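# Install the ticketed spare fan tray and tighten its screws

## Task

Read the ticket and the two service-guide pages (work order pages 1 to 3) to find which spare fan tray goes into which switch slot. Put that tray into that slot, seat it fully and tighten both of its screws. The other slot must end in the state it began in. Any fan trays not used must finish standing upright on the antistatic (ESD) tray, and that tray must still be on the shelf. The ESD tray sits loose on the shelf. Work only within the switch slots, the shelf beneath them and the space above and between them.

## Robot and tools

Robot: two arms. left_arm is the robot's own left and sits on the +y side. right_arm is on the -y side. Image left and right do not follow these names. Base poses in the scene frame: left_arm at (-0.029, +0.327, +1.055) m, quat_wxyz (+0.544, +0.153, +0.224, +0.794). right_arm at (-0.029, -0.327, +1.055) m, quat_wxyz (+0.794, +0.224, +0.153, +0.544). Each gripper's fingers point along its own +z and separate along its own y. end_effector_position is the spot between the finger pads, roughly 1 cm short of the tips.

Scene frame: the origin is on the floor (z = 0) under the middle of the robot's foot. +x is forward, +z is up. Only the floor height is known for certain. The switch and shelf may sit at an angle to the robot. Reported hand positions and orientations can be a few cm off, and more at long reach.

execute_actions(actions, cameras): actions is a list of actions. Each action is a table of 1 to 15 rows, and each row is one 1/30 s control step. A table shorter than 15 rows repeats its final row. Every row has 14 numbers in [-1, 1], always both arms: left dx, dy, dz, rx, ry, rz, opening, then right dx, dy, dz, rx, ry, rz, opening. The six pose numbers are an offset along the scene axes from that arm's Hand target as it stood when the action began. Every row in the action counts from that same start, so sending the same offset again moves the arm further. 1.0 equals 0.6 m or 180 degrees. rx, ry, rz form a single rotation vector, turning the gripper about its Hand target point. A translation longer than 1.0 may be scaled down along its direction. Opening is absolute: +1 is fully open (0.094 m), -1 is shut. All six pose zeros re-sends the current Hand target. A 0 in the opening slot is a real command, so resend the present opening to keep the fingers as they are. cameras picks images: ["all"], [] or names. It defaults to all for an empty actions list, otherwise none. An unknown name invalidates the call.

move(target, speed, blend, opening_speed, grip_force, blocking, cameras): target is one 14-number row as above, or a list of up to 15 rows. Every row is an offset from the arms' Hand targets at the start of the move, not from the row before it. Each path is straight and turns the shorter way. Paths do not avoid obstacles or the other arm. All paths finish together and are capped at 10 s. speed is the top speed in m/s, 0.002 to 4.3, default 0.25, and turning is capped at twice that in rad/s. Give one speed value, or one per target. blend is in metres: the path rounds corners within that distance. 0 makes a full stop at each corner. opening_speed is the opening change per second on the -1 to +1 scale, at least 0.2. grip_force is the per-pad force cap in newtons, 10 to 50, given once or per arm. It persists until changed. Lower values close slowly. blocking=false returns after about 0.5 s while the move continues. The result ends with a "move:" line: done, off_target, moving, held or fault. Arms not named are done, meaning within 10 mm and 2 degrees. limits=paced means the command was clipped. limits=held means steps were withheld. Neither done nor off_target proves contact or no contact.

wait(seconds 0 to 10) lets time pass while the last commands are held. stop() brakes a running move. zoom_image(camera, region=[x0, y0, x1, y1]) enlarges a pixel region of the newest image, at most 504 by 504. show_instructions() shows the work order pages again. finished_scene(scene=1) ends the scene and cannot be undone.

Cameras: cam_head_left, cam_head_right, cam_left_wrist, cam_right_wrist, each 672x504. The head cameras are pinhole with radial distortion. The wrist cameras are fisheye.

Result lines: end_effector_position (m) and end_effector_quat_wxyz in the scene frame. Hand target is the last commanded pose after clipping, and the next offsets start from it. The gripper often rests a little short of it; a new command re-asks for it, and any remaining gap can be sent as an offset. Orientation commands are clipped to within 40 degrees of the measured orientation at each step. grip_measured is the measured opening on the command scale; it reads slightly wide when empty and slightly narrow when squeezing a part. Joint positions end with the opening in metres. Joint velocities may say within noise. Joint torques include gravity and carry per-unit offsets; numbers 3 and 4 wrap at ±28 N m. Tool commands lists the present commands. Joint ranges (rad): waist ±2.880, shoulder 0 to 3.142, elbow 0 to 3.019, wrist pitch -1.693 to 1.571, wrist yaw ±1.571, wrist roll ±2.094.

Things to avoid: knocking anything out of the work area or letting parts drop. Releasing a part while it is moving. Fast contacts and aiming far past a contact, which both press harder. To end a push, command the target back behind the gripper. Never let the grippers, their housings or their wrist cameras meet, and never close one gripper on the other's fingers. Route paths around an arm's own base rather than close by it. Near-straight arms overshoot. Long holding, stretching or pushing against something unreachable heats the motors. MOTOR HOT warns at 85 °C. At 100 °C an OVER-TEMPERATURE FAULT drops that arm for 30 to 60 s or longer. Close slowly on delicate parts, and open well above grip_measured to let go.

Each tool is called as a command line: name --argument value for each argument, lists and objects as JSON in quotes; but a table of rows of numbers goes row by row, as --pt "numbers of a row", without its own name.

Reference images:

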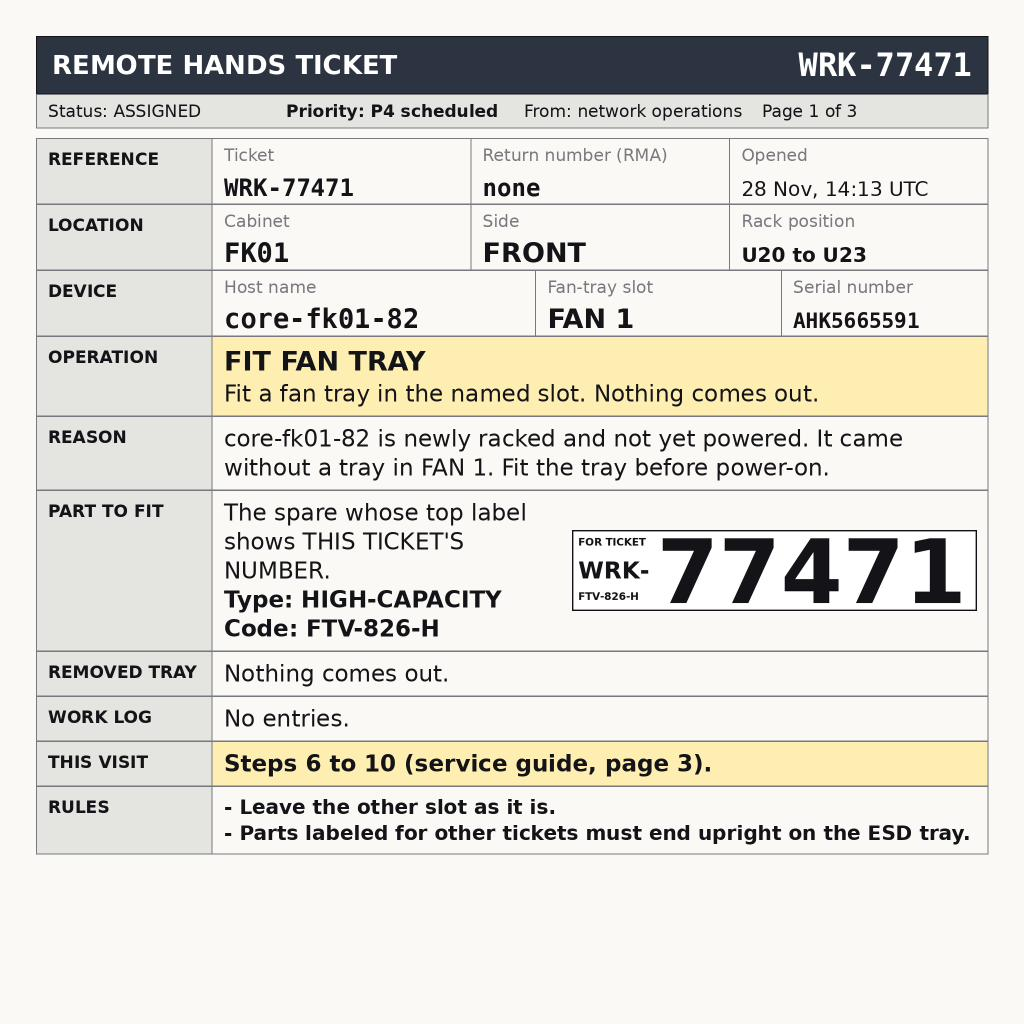

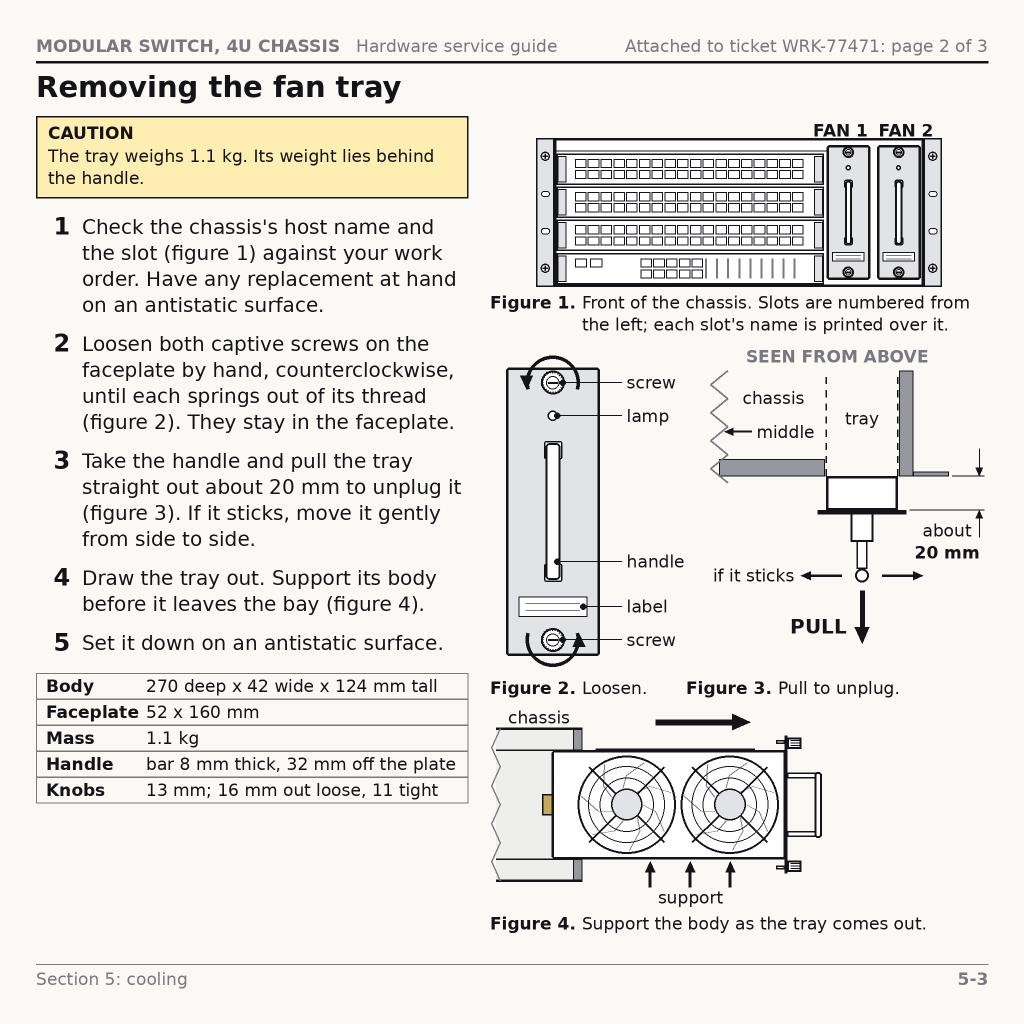

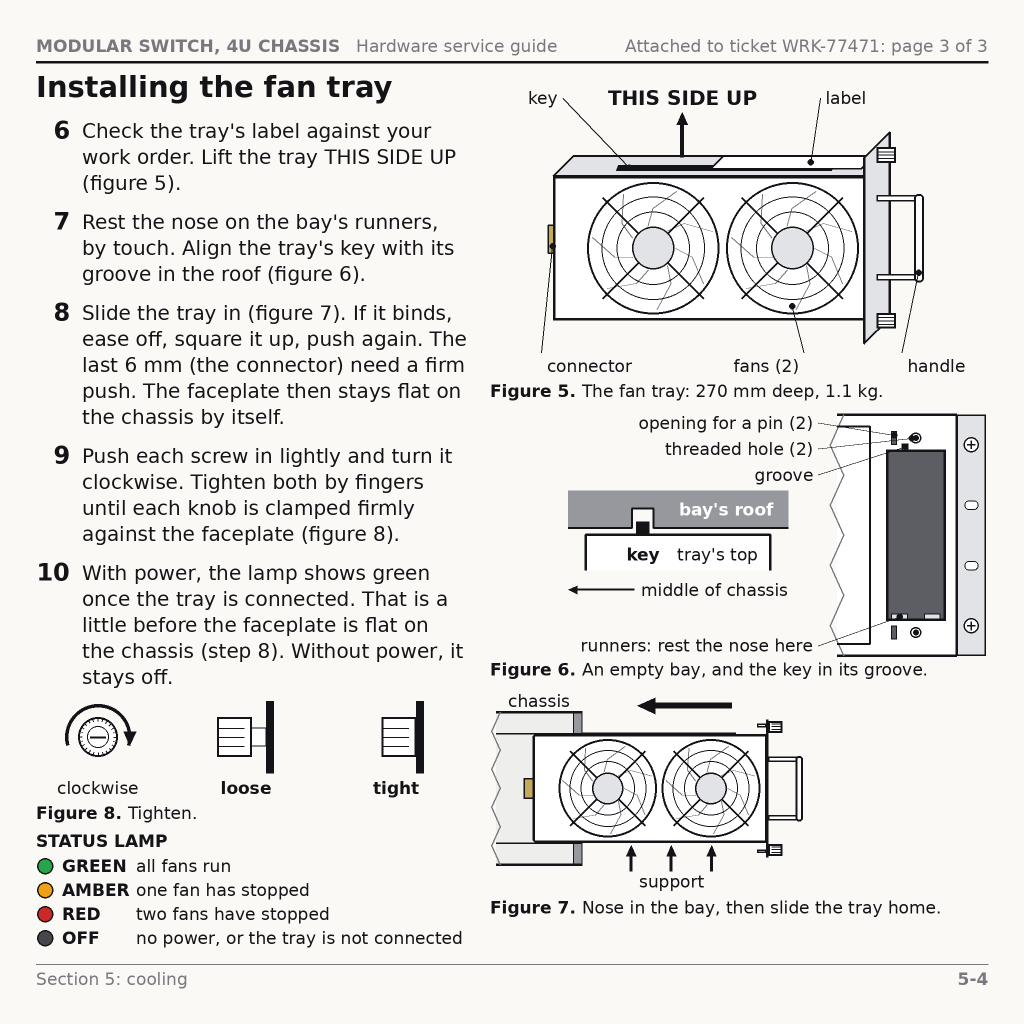

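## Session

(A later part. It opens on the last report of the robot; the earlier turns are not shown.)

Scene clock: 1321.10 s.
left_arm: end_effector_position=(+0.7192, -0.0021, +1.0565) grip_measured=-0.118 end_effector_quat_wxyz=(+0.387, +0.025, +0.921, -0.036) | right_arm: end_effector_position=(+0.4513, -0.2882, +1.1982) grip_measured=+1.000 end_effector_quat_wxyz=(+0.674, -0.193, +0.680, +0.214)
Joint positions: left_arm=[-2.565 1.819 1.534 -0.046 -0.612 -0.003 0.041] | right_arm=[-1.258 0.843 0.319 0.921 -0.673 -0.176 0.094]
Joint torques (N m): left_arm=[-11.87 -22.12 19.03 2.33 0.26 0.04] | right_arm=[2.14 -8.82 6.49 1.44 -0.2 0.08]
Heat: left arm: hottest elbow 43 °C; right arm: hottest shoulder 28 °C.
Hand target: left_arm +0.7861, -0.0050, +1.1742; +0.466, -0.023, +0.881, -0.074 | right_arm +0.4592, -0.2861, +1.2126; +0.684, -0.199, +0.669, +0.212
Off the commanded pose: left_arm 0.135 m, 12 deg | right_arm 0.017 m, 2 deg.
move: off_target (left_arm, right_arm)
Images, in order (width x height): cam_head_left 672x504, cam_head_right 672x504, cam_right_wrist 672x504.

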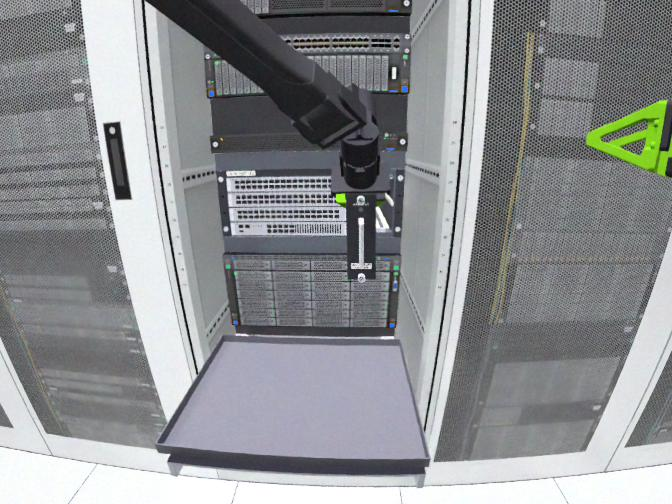

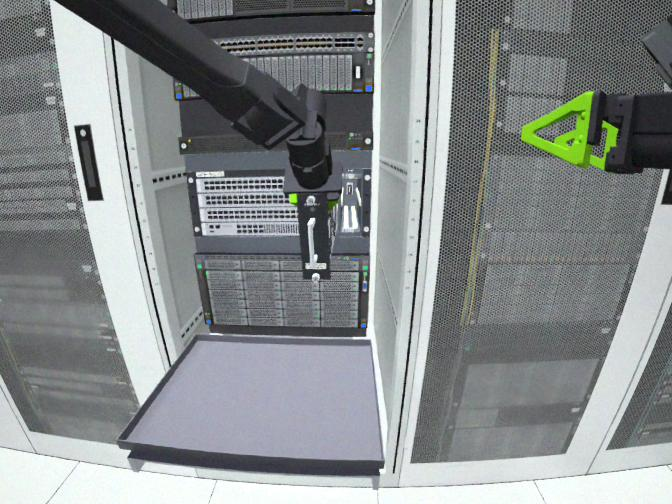

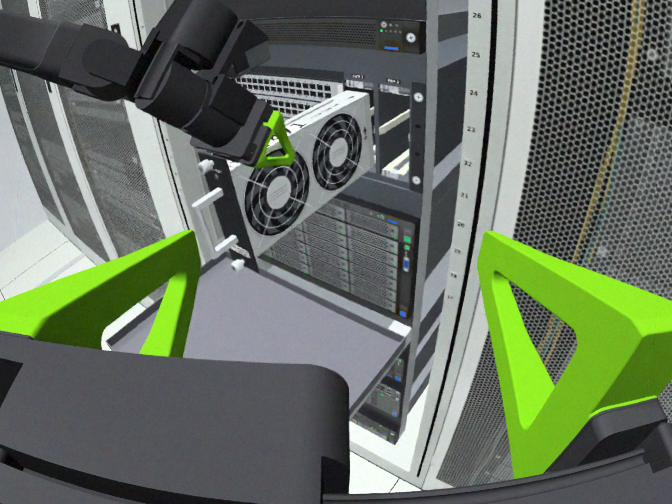

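move --target '[-0.01,-0.012,0.0,0.018,0,0.0,-0.35,0,0,0,0,0,0,1]' --cameras '["cam_right_wrist","cam_head_left","cam_head_right"]' --speed 0.06

zoom_image --camera "cam_right_wrist" --region '[330, 70, 400, 190]'

zoom_image --camera "cam_head_left" --region '[320, 150, 420, 290]'

zoom_image --camera "cam_head_right" --region '[280, 150, 380, 290]'

Scene clock: 1341.30 s.
left_arm: end_effector_position=(+0.7214, +0.0027, +1.0559) grip_measured=-0.118 end_effector_quat_wxyz=(+0.388, +0.036, +0.921, -0.010) | right_arm: end_effector_position=(+0.4513, -0.2882, +1.1982) grip_measured=+1.000 end_effector_quat_wxyz=(+0.674, -0.193, +0.680, +0.214)
Joint positions: left_arm=[-2.566 1.825 1.543 -0.046 -0.651 0.038 0.041] | right_arm=[-1.258 0.843 0.319 0.921 -0.673 -0.176 0.094]
Joint torques (N m): left_arm=[-13.68 -21.66 18.8 2.3 -0.19 0.03] | right_arm=[2.2 -9 6.49 1.42 -0.2 0.07]
Heat: left arm: hottest elbow 42 °C; right arm: hottest shoulder 28 °C.
Hand target: left_arm +0.7801, -0.0123, +1.1742; +0.466, -0.009, +0.883, -0.049 | right_arm +0.4592, -0.2861, +1.2126; +0.684, -0.199, +0.669, +0.212
Off the commanded pose: left_arm 0.133 m, 12 deg | right_arm 0.017 m, 2 deg.
move: off_target (left_arm, right_arm)
Images, in order (width x height): cam_head_left 672x504, cam_head_right 672x504, cam_right_wrist 672x504.

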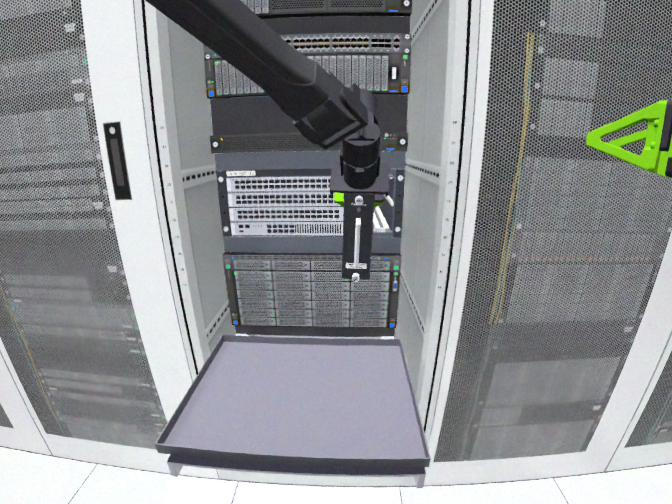

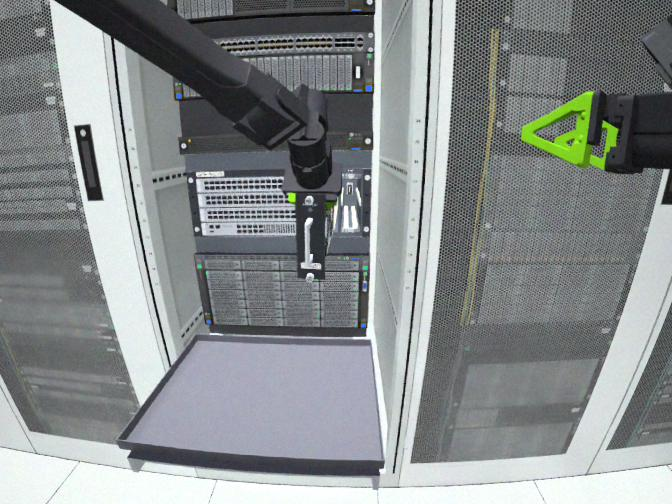

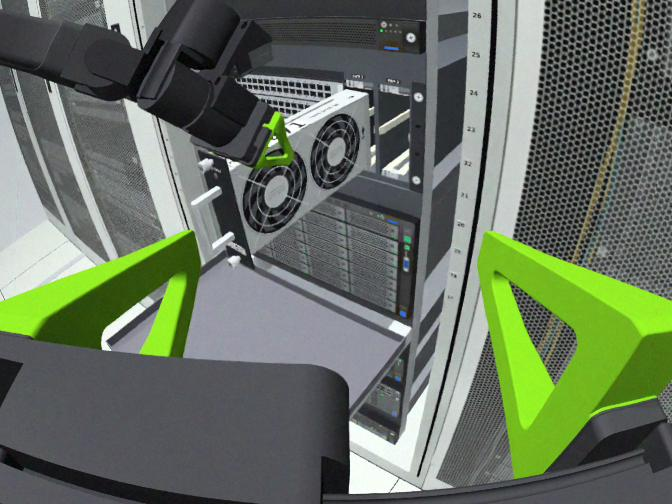

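Scaled by 4.200 from the camera's 672x504 image, which has a finer 960x720 frame.

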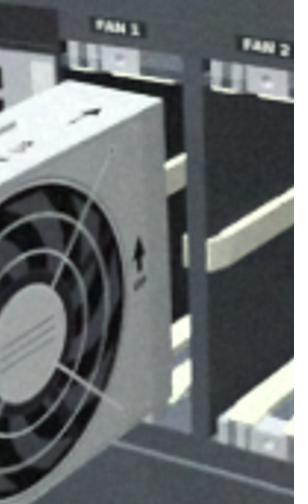

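Scaled by 3.600 from the camera's 672x504 image, which has a finer 960x720 frame.

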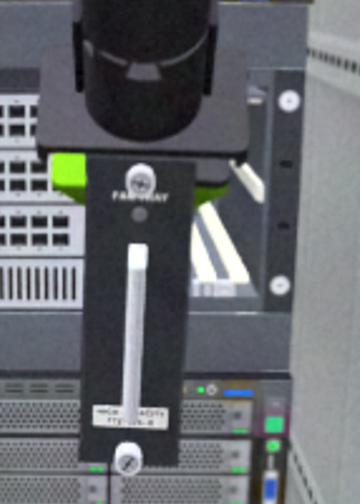

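Scaled by 3.600 from the camera's 672x504 image, which has a finer 960x720 frame.

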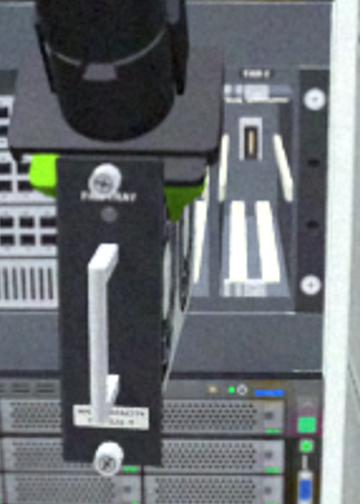

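move --target '[0.0,-0.022,0.003,-0.003,0,0.0,-0.35,0,0,0,0,0,0,1]' --cameras '["cam_right_wrist","cam_head_left"]' --speed 0.06

zoom_image --camera "cam_right_wrist" --region '[330, 70, 400, 190]'

zoom_image --camera "cam_head_left" --region '[320, 150, 420, 290]'

Scene clock: 1354.87 s.
left_arm: end_effector_position=(+0.7275, -0.0019, +1.0568) grip_measured=-0.118 end_effector_quat_wxyz=(+0.391, +0.033, +0.920, -0.008) | right_arm: end_effector_position=(+0.4513, -0.2882, +1.1982) grip_measured=+1.000 end_effector_quat_wxyz=(+0.674, -0.193, +0.680, +0.214)
Joint positions: left_arm=[-2.57 1.843 1.571 -0.05 -0.662 0.037 0.041] | right_arm=[-1.258 0.843 0.319 0.921 -0.673 -0.176 0.094]
Joint torques (N m): left_arm=[-14.8 -21.77 18.7 2.13 -0.07 -0.08] | right_arm=[2.2 -9 6.5 1.43 -0.19 0.07]
Heat: left arm: hottest elbow 45 °C; right arm: hottest shoulder 28 °C.
Hand target: left_arm +0.7802, -0.0253, +1.1761; +0.466, -0.012, +0.883, -0.054 | right_arm +0.4592, -0.2861, +1.2126; +0.684, -0.199, +0.669, +0.212
Off the commanded pose: left_arm 0.132 m, 12 deg | right_arm 0.017 m, 2 deg.
move: off_target (left_arm, right_arm)
Images, in order (width x height): cam_head_left 672x504, cam_right_wrist 672x504.

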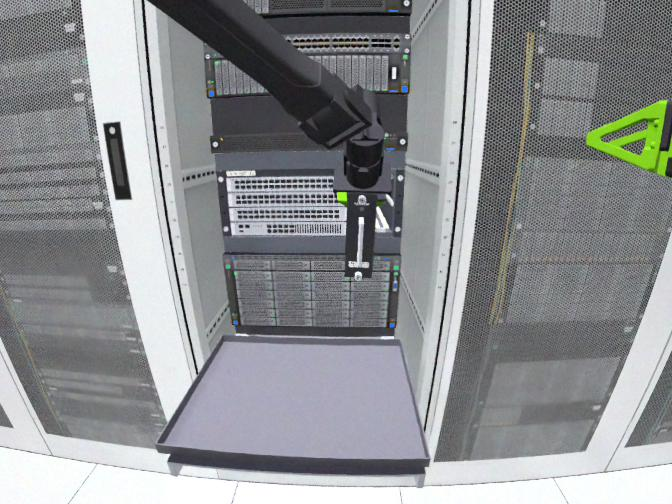

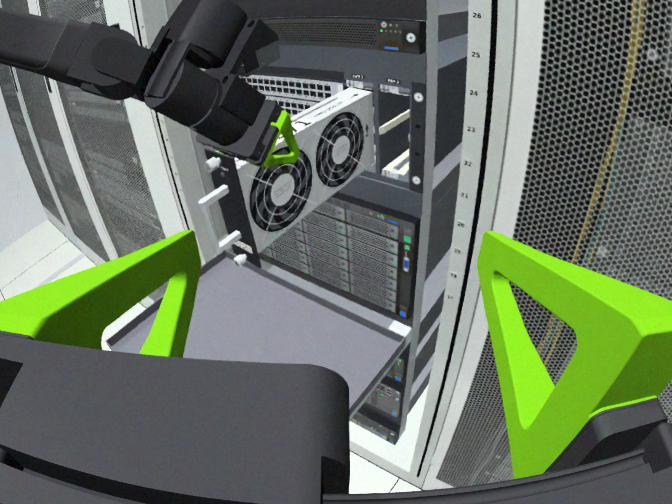

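Scaled by 4.200 from the camera's 672x504 image, which has a finer 960x720 frame.

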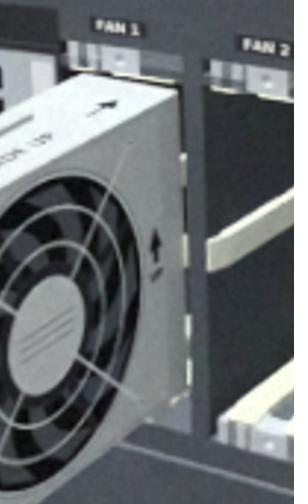

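Scaled by 3.600 from the camera's 672x504 image, which has a finer 960x720 frame.

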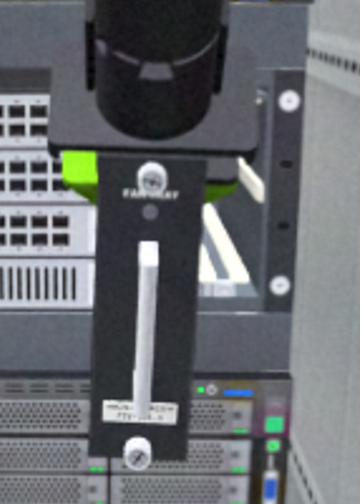

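move --target '[0.05,-0.002,-0.004,0.0,0,0.0,-0.35,0,0,0,0,0,0,1]' --cameras '["cam_right_wrist","cam_head_left","cam_head_right","cam_left_wrist"]' --speed 0.04

zoom_image --camera "cam_right_wrist" --region '[330, 70, 400, 190]'

zoom_image --camera "cam_head_left" --region '[320, 150, 420, 290]'

zoom_image --camera "cam_head_right" --region '[280, 150, 380, 290]'

Scene clock: 1368.07 s.
left_arm: end_effector_position=(+0.7489, -0.0111, +1.0583) grip_measured=-0.118 end_effector_quat_wxyz=(+0.391, +0.014, +0.920, -0.015) | right_arm: end_effector_position=(+0.4513, -0.2882, +1.1982) grip_measured=+1.000 end_effector_quat_wxyz=(+0.674, -0.193, +0.680, +0.214)
Joint positions: left_arm=[-2.566 1.891 1.669 -0.097 -0.661 -0.001 0.041] | right_arm=[-1.258 0.843 0.319 0.921 -0.673 -0.176 0.094]
Joint torques (N m): left_arm=[-13.63 -21.89 19.86 2.25 0.54 0.36] | right_arm=[2.2 -9 6.48 1.44 -0.2 0.07]
Heat: left arm: hottest elbow 46 °C; right arm: hottest shoulder 28 °C.
Hand target: left_arm +0.8100, -0.0268, +1.1734; +0.466, -0.011, +0.883, -0.054 | right_arm +0.4592, -0.2861, +1.2126; +0.684, -0.199, +0.669, +0.212
Off the commanded pose: left_arm 0.132 m, 11 deg | right_arm 0.017 m, 2 deg.
move: off_target (left_arm, right_arm)

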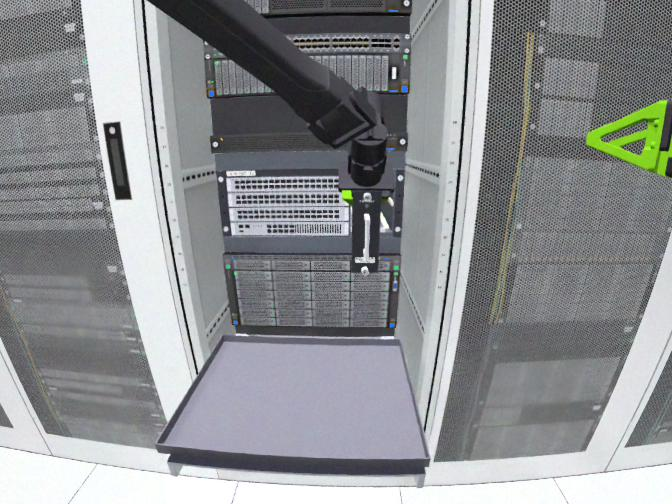

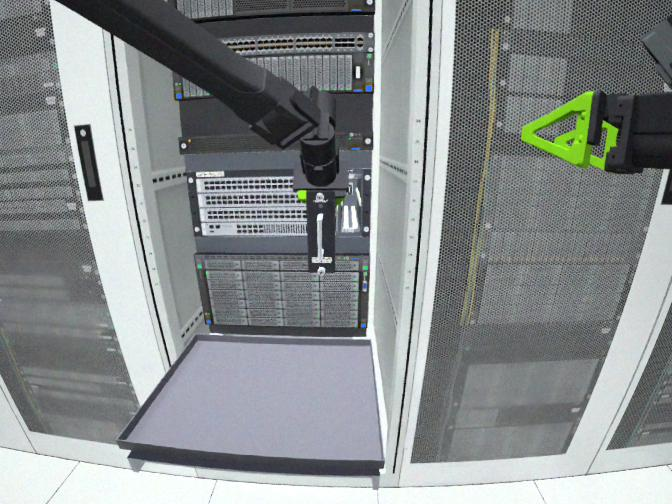

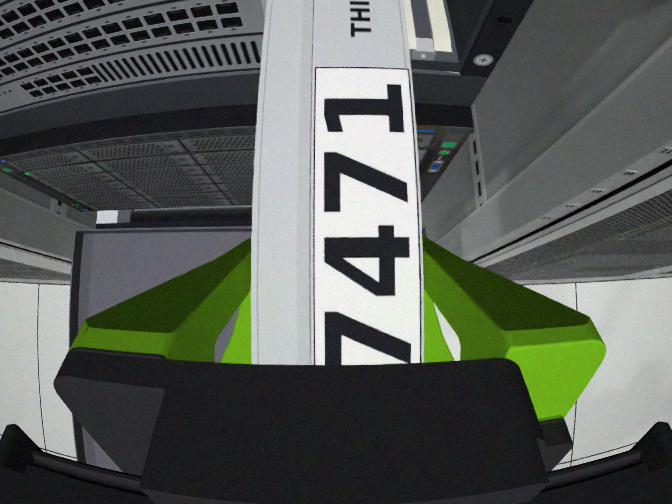

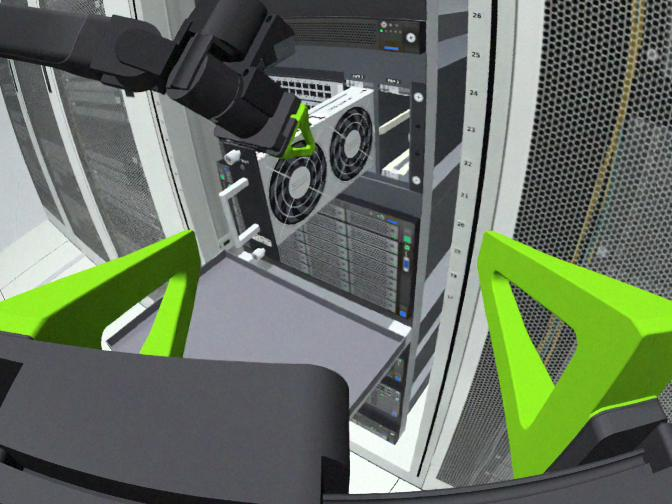

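Scaled by 4.200 from the camera's 672x504 image, which has a finer 960x720 frame.

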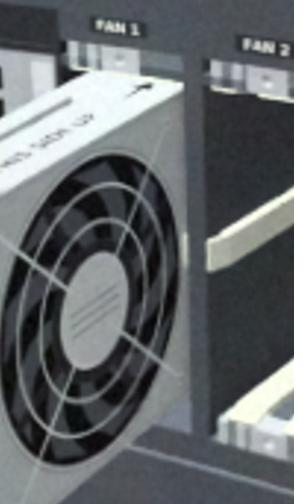

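Scaled by 3.600 from the camera's 672x504 image, which has a finer 960x720 frame.

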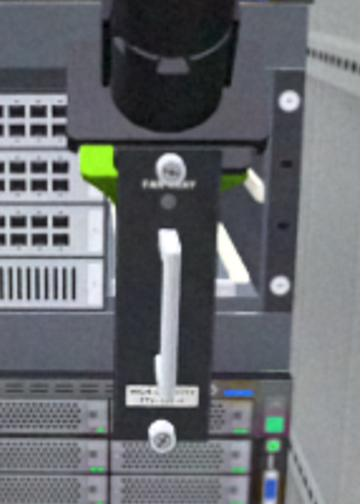

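Scaled by 3.600 from the camera's 672x504 image, which has a finer 960x720 frame.

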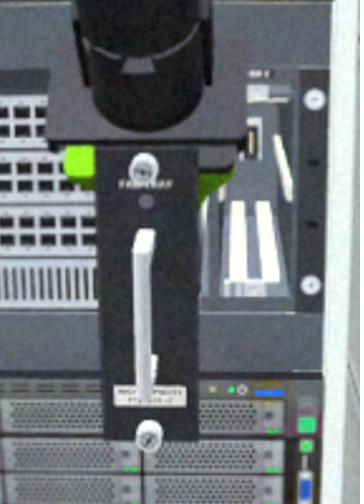

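move --target '[0.08,0.006,-0.004,0.0,0,0.0,-0.35,0,0,0,0,0,0,1]' --cameras '["cam_right_wrist","cam_head_left","cam_head_right"]' --speed 0.04

Scene clock: 1377.87 s.
left_arm: end_effector_position=(+0.7777, -0.0124, +1.0641) grip_measured=-0.118 end_effector_quat_wxyz=(+0.381, +0.011, +0.924, -0.014) | right_arm: end_effector_position=(+0.4513, -0.2882, +1.1982) grip_measured=+1.000 end_effector_quat_wxyz=(+0.674, -0.193, +0.680, +0.214)
Joint positions: left_arm=[-2.552 1.94 1.806 -0.21 -0.649 -0.017 0.041] | right_arm=[-1.258 0.843 0.319 0.921 -0.673 -0.176 0.094]
Joint torques (N m): left_arm=[-11.87 -20.89 22.41 3.28 1.35 0.59] | right_arm=[2.2 -8.88 6.49 1.43 -0.2 0.08]
Heat: left arm: hottest elbow 46 °C; right arm: hottest shoulder 28 °C.
Hand target: left_arm +0.8581, -0.0231, +1.1711; +0.466, -0.012, +0.883, -0.053 | right_arm +0.4592, -0.2861, +1.2126; +0.684, -0.199, +0.669, +0.212
Off the commanded pose: left_arm 0.134 m, 12 deg | right_arm 0.017 m, 2 deg.
move: off_target (left_arm, right_arm)
Images, in order (width x height): cam_head_left 672x504, cam_head_right 672x504, cam_right_wrist 672x504.

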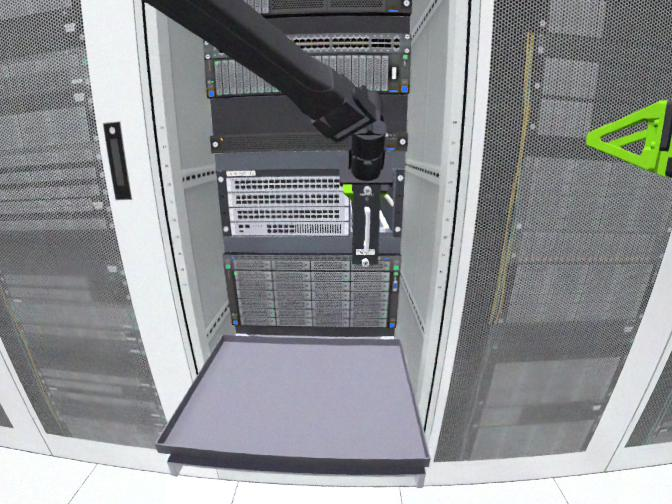

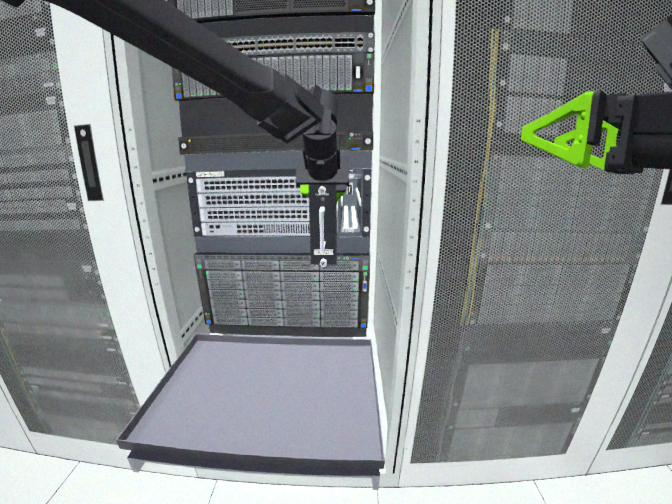

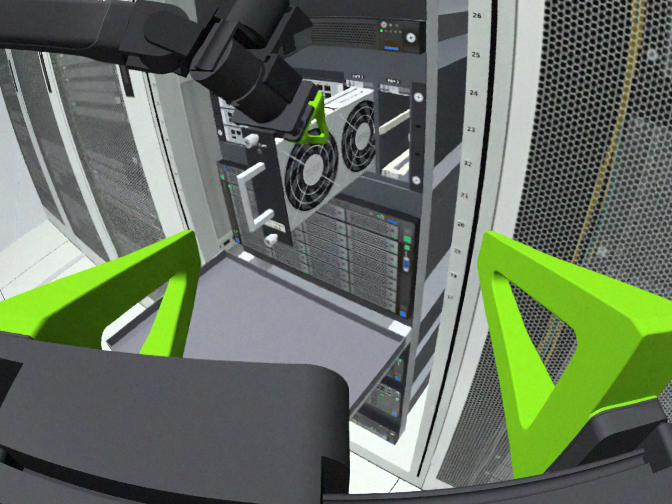

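move --target '[0.1,0.002,-0.018,0.0,0.01,0.0,-0.35,0,0,0,0,0,0,1]' --cameras '["cam_right_wrist","cam_left_wrist","cam_head_right"]' --speed 0.04

Scene clock: 1390.07 s.
left_arm: end_effector_position=(+0.8581, -0.0133, +1.0682) grip_measured=-0.118 end_effector_quat_wxyz=(+0.376, +0.014, +0.927, -0.016) | right_arm: end_effector_position=(+0.4513, -0.2882, +1.1982) grip_measured=+1.000 end_effector_quat_wxyz=(+0.674, -0.193, +0.680, +0.214)
Joint positions: left_arm=[-2.503 2.131 2.229 -0.445 -0.598 -0.001 0.041] | right_arm=[-1.258 0.843 0.319 0.921 -0.673 -0.176 0.094]
Joint torques (N m): left_arm=[-12.92 -22.18 20.71 3.63 1.17 0.3] | right_arm=[2.2 -8.82 6.49 1.43 -0.19 0.09]
Heat: left arm: hottest elbow 49 °C; right arm: hottest shoulder 28 °C.
Hand target: left_arm +0.9181, -0.0218, +1.1603; +0.452, -0.013, +0.890, -0.053 | right_arm +0.4592, -0.2861, +1.2126; +0.684, -0.199, +0.669, +0.212
Off the commanded pose: left_arm 0.110 m, 11 deg | right_arm 0.017 m, 2 deg.
move: off_target (left_arm, right_arm)
Images, in order (width x height): cam_head_right 672x504, cam_left_wrist 672x504, cam_right_wrist 672x504.

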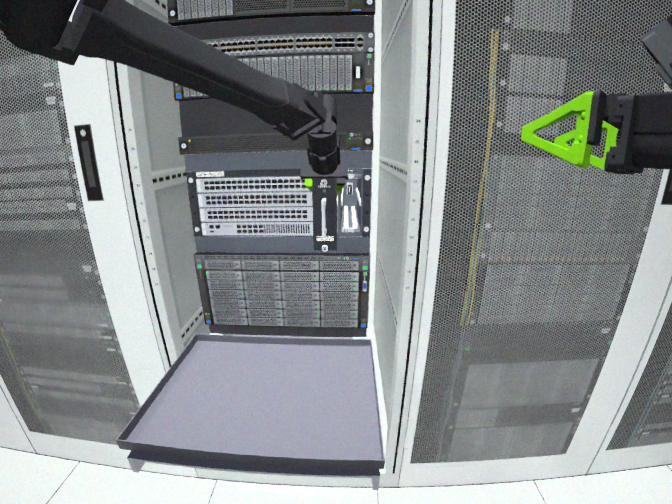

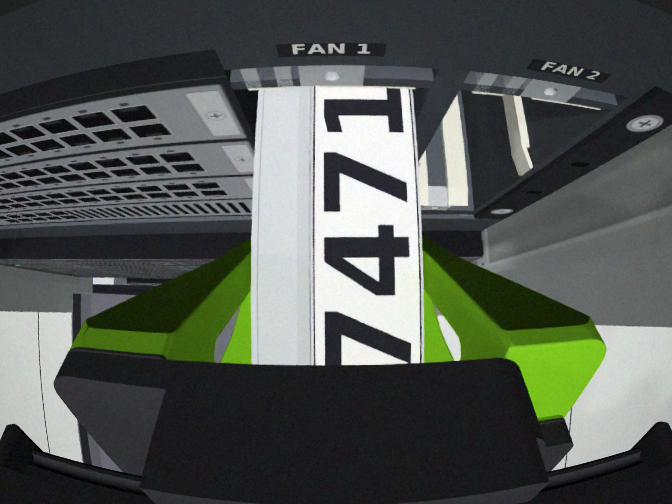

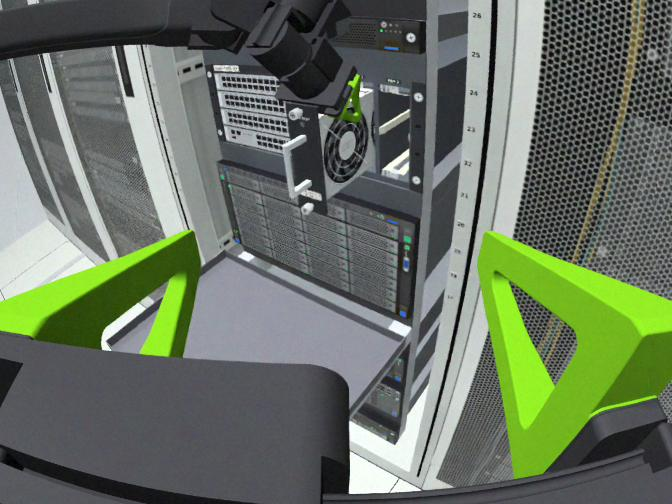

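move --pt "0 0 0 0 0 0 -0.35 0.05 0.1 -0.38 0.0268 -0.1008 -0.1867 1" --pt "0 0 0 0 0 0 -0.35 0.23 0.427 -0.394 0.0268 -0.1008 -0.1867 1" --cameras '["cam_right_wrist","cam_left_wrist","cam_head_left","cam_head_right"]' --speed 0.25 --blend 0.03

Scene clock: 1443.53 s.
left_arm: end_effector_position=(+0.8581, -0.0133, +1.0682) grip_measured=-0.118 end_effector_quat_wxyz=(+0.376, +0.014, +0.927, -0.016) | right_arm: end_effector_position=(+0.5970, -0.0378, +0.9729) grip_measured=+1.000 end_effector_quat_wxyz=(+0.694, -0.061, +0.716, +0.041)
Joint positions: left_arm=[-2.503 2.131 2.229 -0.445 -0.598 -0.001 0.041] | right_arm=[-0.662 2.135 1.03 1.568 0.302 -0.461 0.094]
Joint torques (N m): left_arm=[-12.98 -22.18 20.96 3.59 1.17 0.3] | right_arm=[9.11 -16.73 2.81 2.61 -0.51 0.09]
Heat: left arm: hottest elbow 46 °C; right arm: hottest shoulder 28 °C.
Hand target: left_arm +0.9181, -0.0218, +1.1604; +0.452, -0.013, +0.890, -0.053 | right_arm +0.5974, -0.0300, +0.9763; +0.819, +0.000, +0.573, +0.000
Off the commanded pose: left_arm 0.110 m, 11 deg | right_arm 0.009 m, 23 deg.
joint sent to its limit (right arm) — joint 4 (wrist pitch), upper limit. The joint targets are off in orientation, not in position.
move: off_target (left_arm, right_arm)

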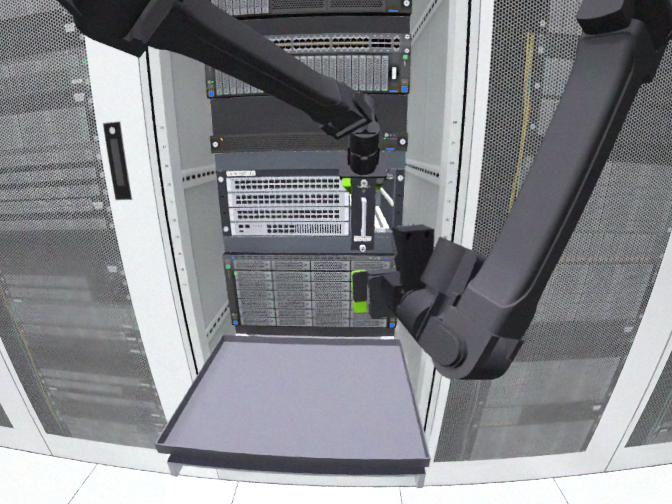

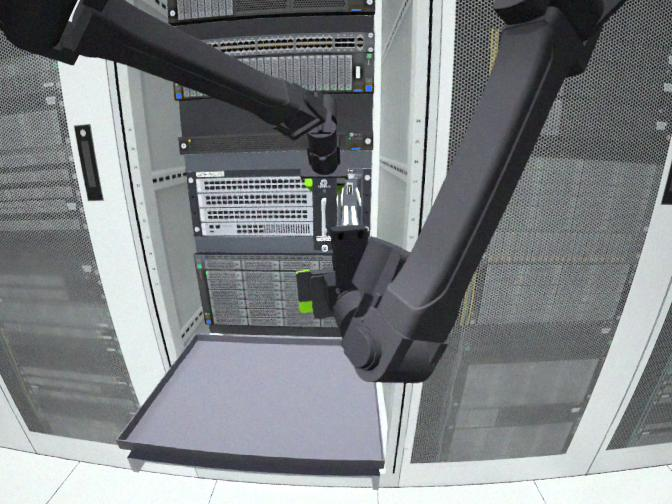

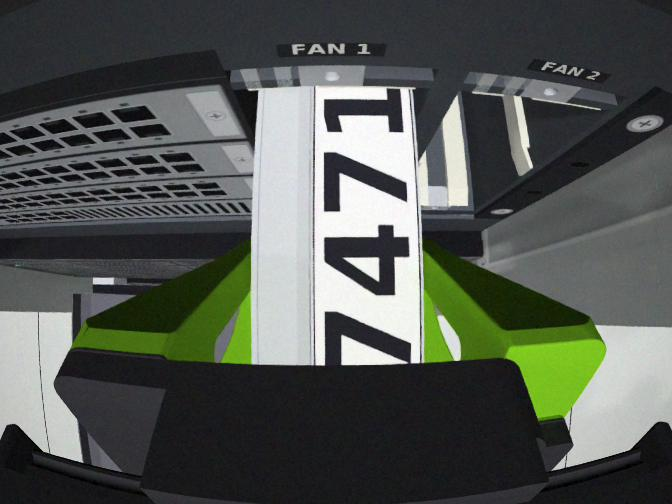

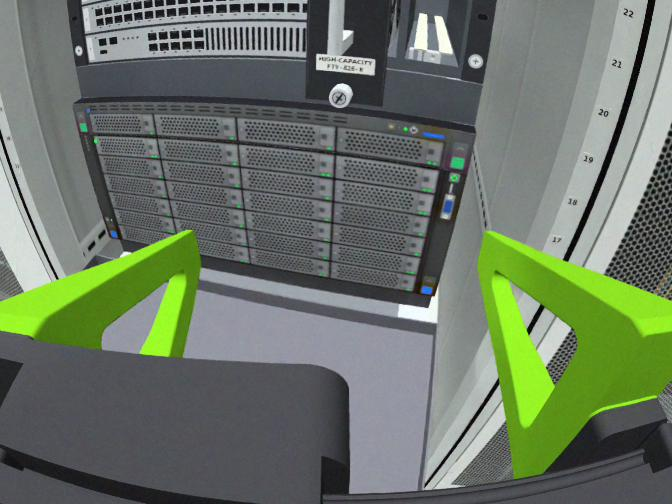

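move --target '[0,0,0,0,0,0,-0.35,0.004,0.03,0.095,0,0,0,1]' --cameras '["cam_right_wrist","cam_head_left","cam_head_right"]' --speed 0.15

Scene clock: 1466.43 s.
left_arm: end_effector_position=(+0.8581, -0.0133, +1.0682) grip_measured=-0.118 end_effector_quat_wxyz=(+0.376, +0.014, +0.927, -0.016) | right_arm: end_effector_position=(+0.5955, -0.0186, +1.0087) grip_measured=+1.000 end_effector_quat_wxyz=(+0.707, -0.066, +0.703, +0.035)
Joint positions: left_arm=[-2.503 2.131 2.229 -0.445 -0.598 -0.001 0.041] | right_arm=[-0.606 2.093 1.03 1.568 0.337 -0.516 0.094]
Joint torques (N m): left_arm=[-12.92 -22.12 20.96 3.59 1.18 0.3] | right_arm=[9.99 -19.6 2.76 2.55 -0.49 0.08]
Heat: left arm: hottest elbow 47 °C; right arm: hottest shoulder 28 °C.
Hand target: left_arm +0.9181, -0.0218, +1.1604; +0.452, -0.013, +0.890, -0.053 | right_arm +0.5998, -0.0120, +1.0333; +0.819, +0.000, +0.573, +0.000
Off the commanded pose: left_arm 0.110 m, 11 deg | right_arm 0.026 m, 22 deg.
joint sent to its limit (right arm) — joint 4 (wrist pitch), upper limit. The joint targets are off in orientation, not in position.
move: off_target (left_arm, right_arm)
Images, in order (width x height): cam_head_left 672x504, cam_head_right 672x504, cam_right_wrist 672x504.

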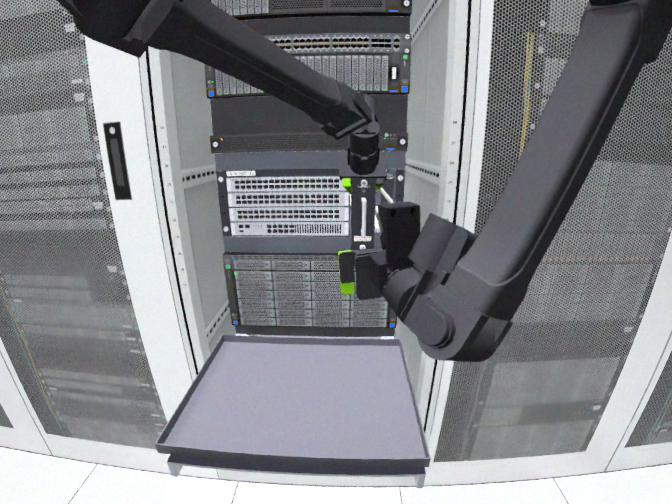

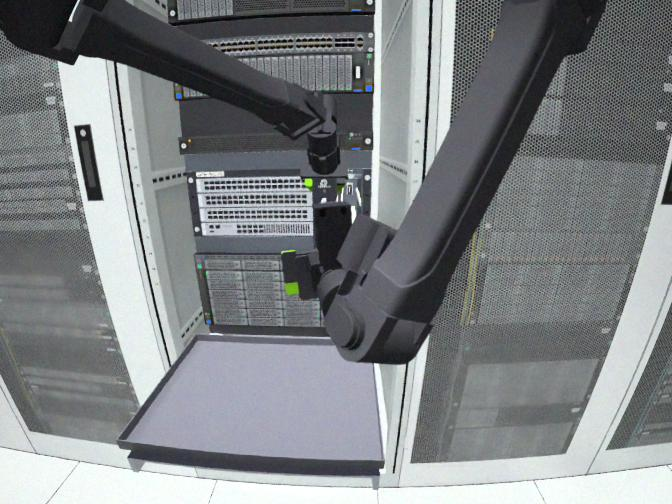

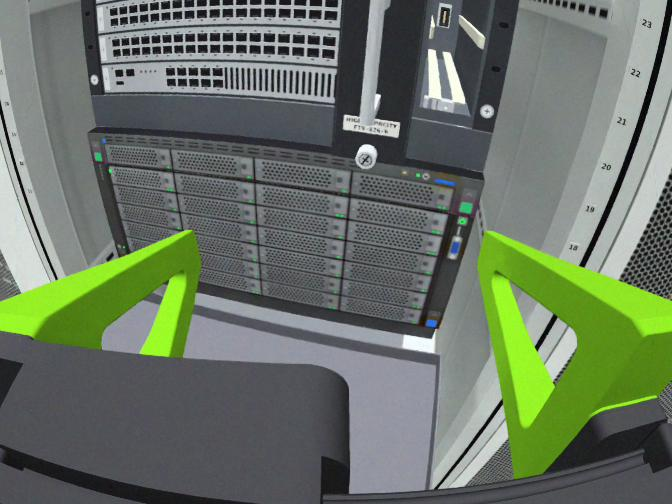

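move --target '[0,0,0,0,0,0,-0.35,0.11,-0.002,0.04,0,0,0,1]' --cameras '["cam_right_wrist","cam_head_left","cam_head_right"]' --speed 0.12

Scene clock: 1479.20 s.
left_arm: end_effector_position=(+0.8581, -0.0133, +1.0682) grip_measured=-0.118 end_effector_quat_wxyz=(+0.376, +0.014, +0.927, -0.016) | right_arm: end_effector_position=(+0.6550, -0.0032, +1.0596) grip_measured=+1.000 end_effector_quat_wxyz=(+0.765, -0.041, +0.642, +0.035)
Joint positions: left_arm=[-2.503 2.131 2.229 -0.445 -0.598 -0.001 0.041] | right_arm=[-0.609 2.108 1.219 1.568 0.282 -0.545 0.094]
Joint torques (N m): left_arm=[-12.92 -22.18 20.96 3.59 1.18 0.3] | right_arm=[7.24 -17.9 5.14 2.45 -0.69 0.09]
Heat: left arm: hottest elbow 47 °C; right arm: hottest shoulder 29 °C.
Hand target: left_arm +0.9181, -0.0218, +1.1604; +0.452, -0.013, +0.890, -0.053 | right_arm +0.6659, -0.0134, +1.0573; +0.819, +0.000, +0.573, +0.000
Off the commanded pose: left_arm 0.110 m, 11 deg | right_arm 0.015 m, 12 deg.
joint sent to its limit (right arm) — joint 4 (wrist pitch), upper limit. The joint targets are off in orientation, not in position.
move: off_target (left_arm, right_arm)
Images, in order (width x height): cam_head_left 672x504, cam_head_right 672x504, cam_right_wrist 672x504.

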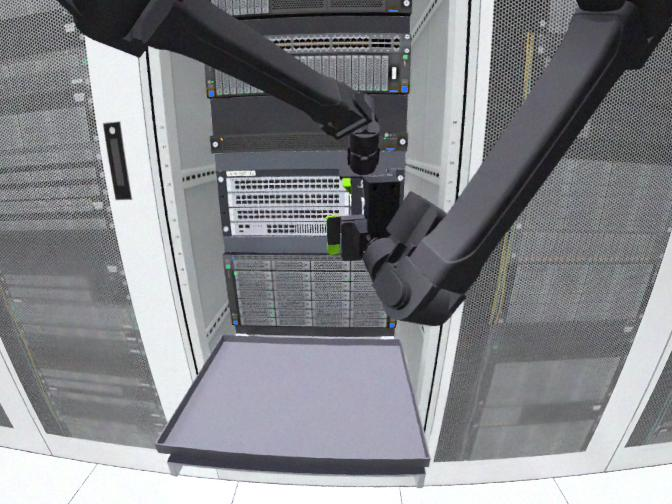

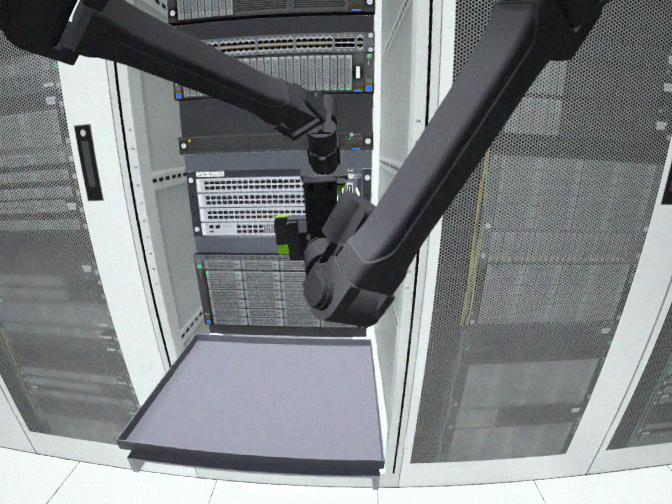

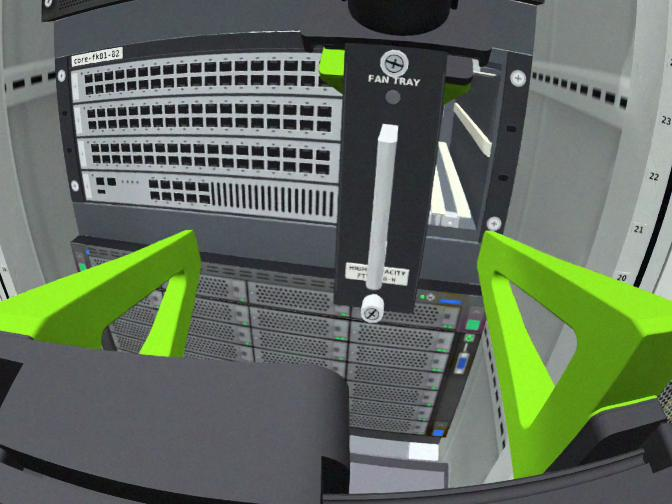

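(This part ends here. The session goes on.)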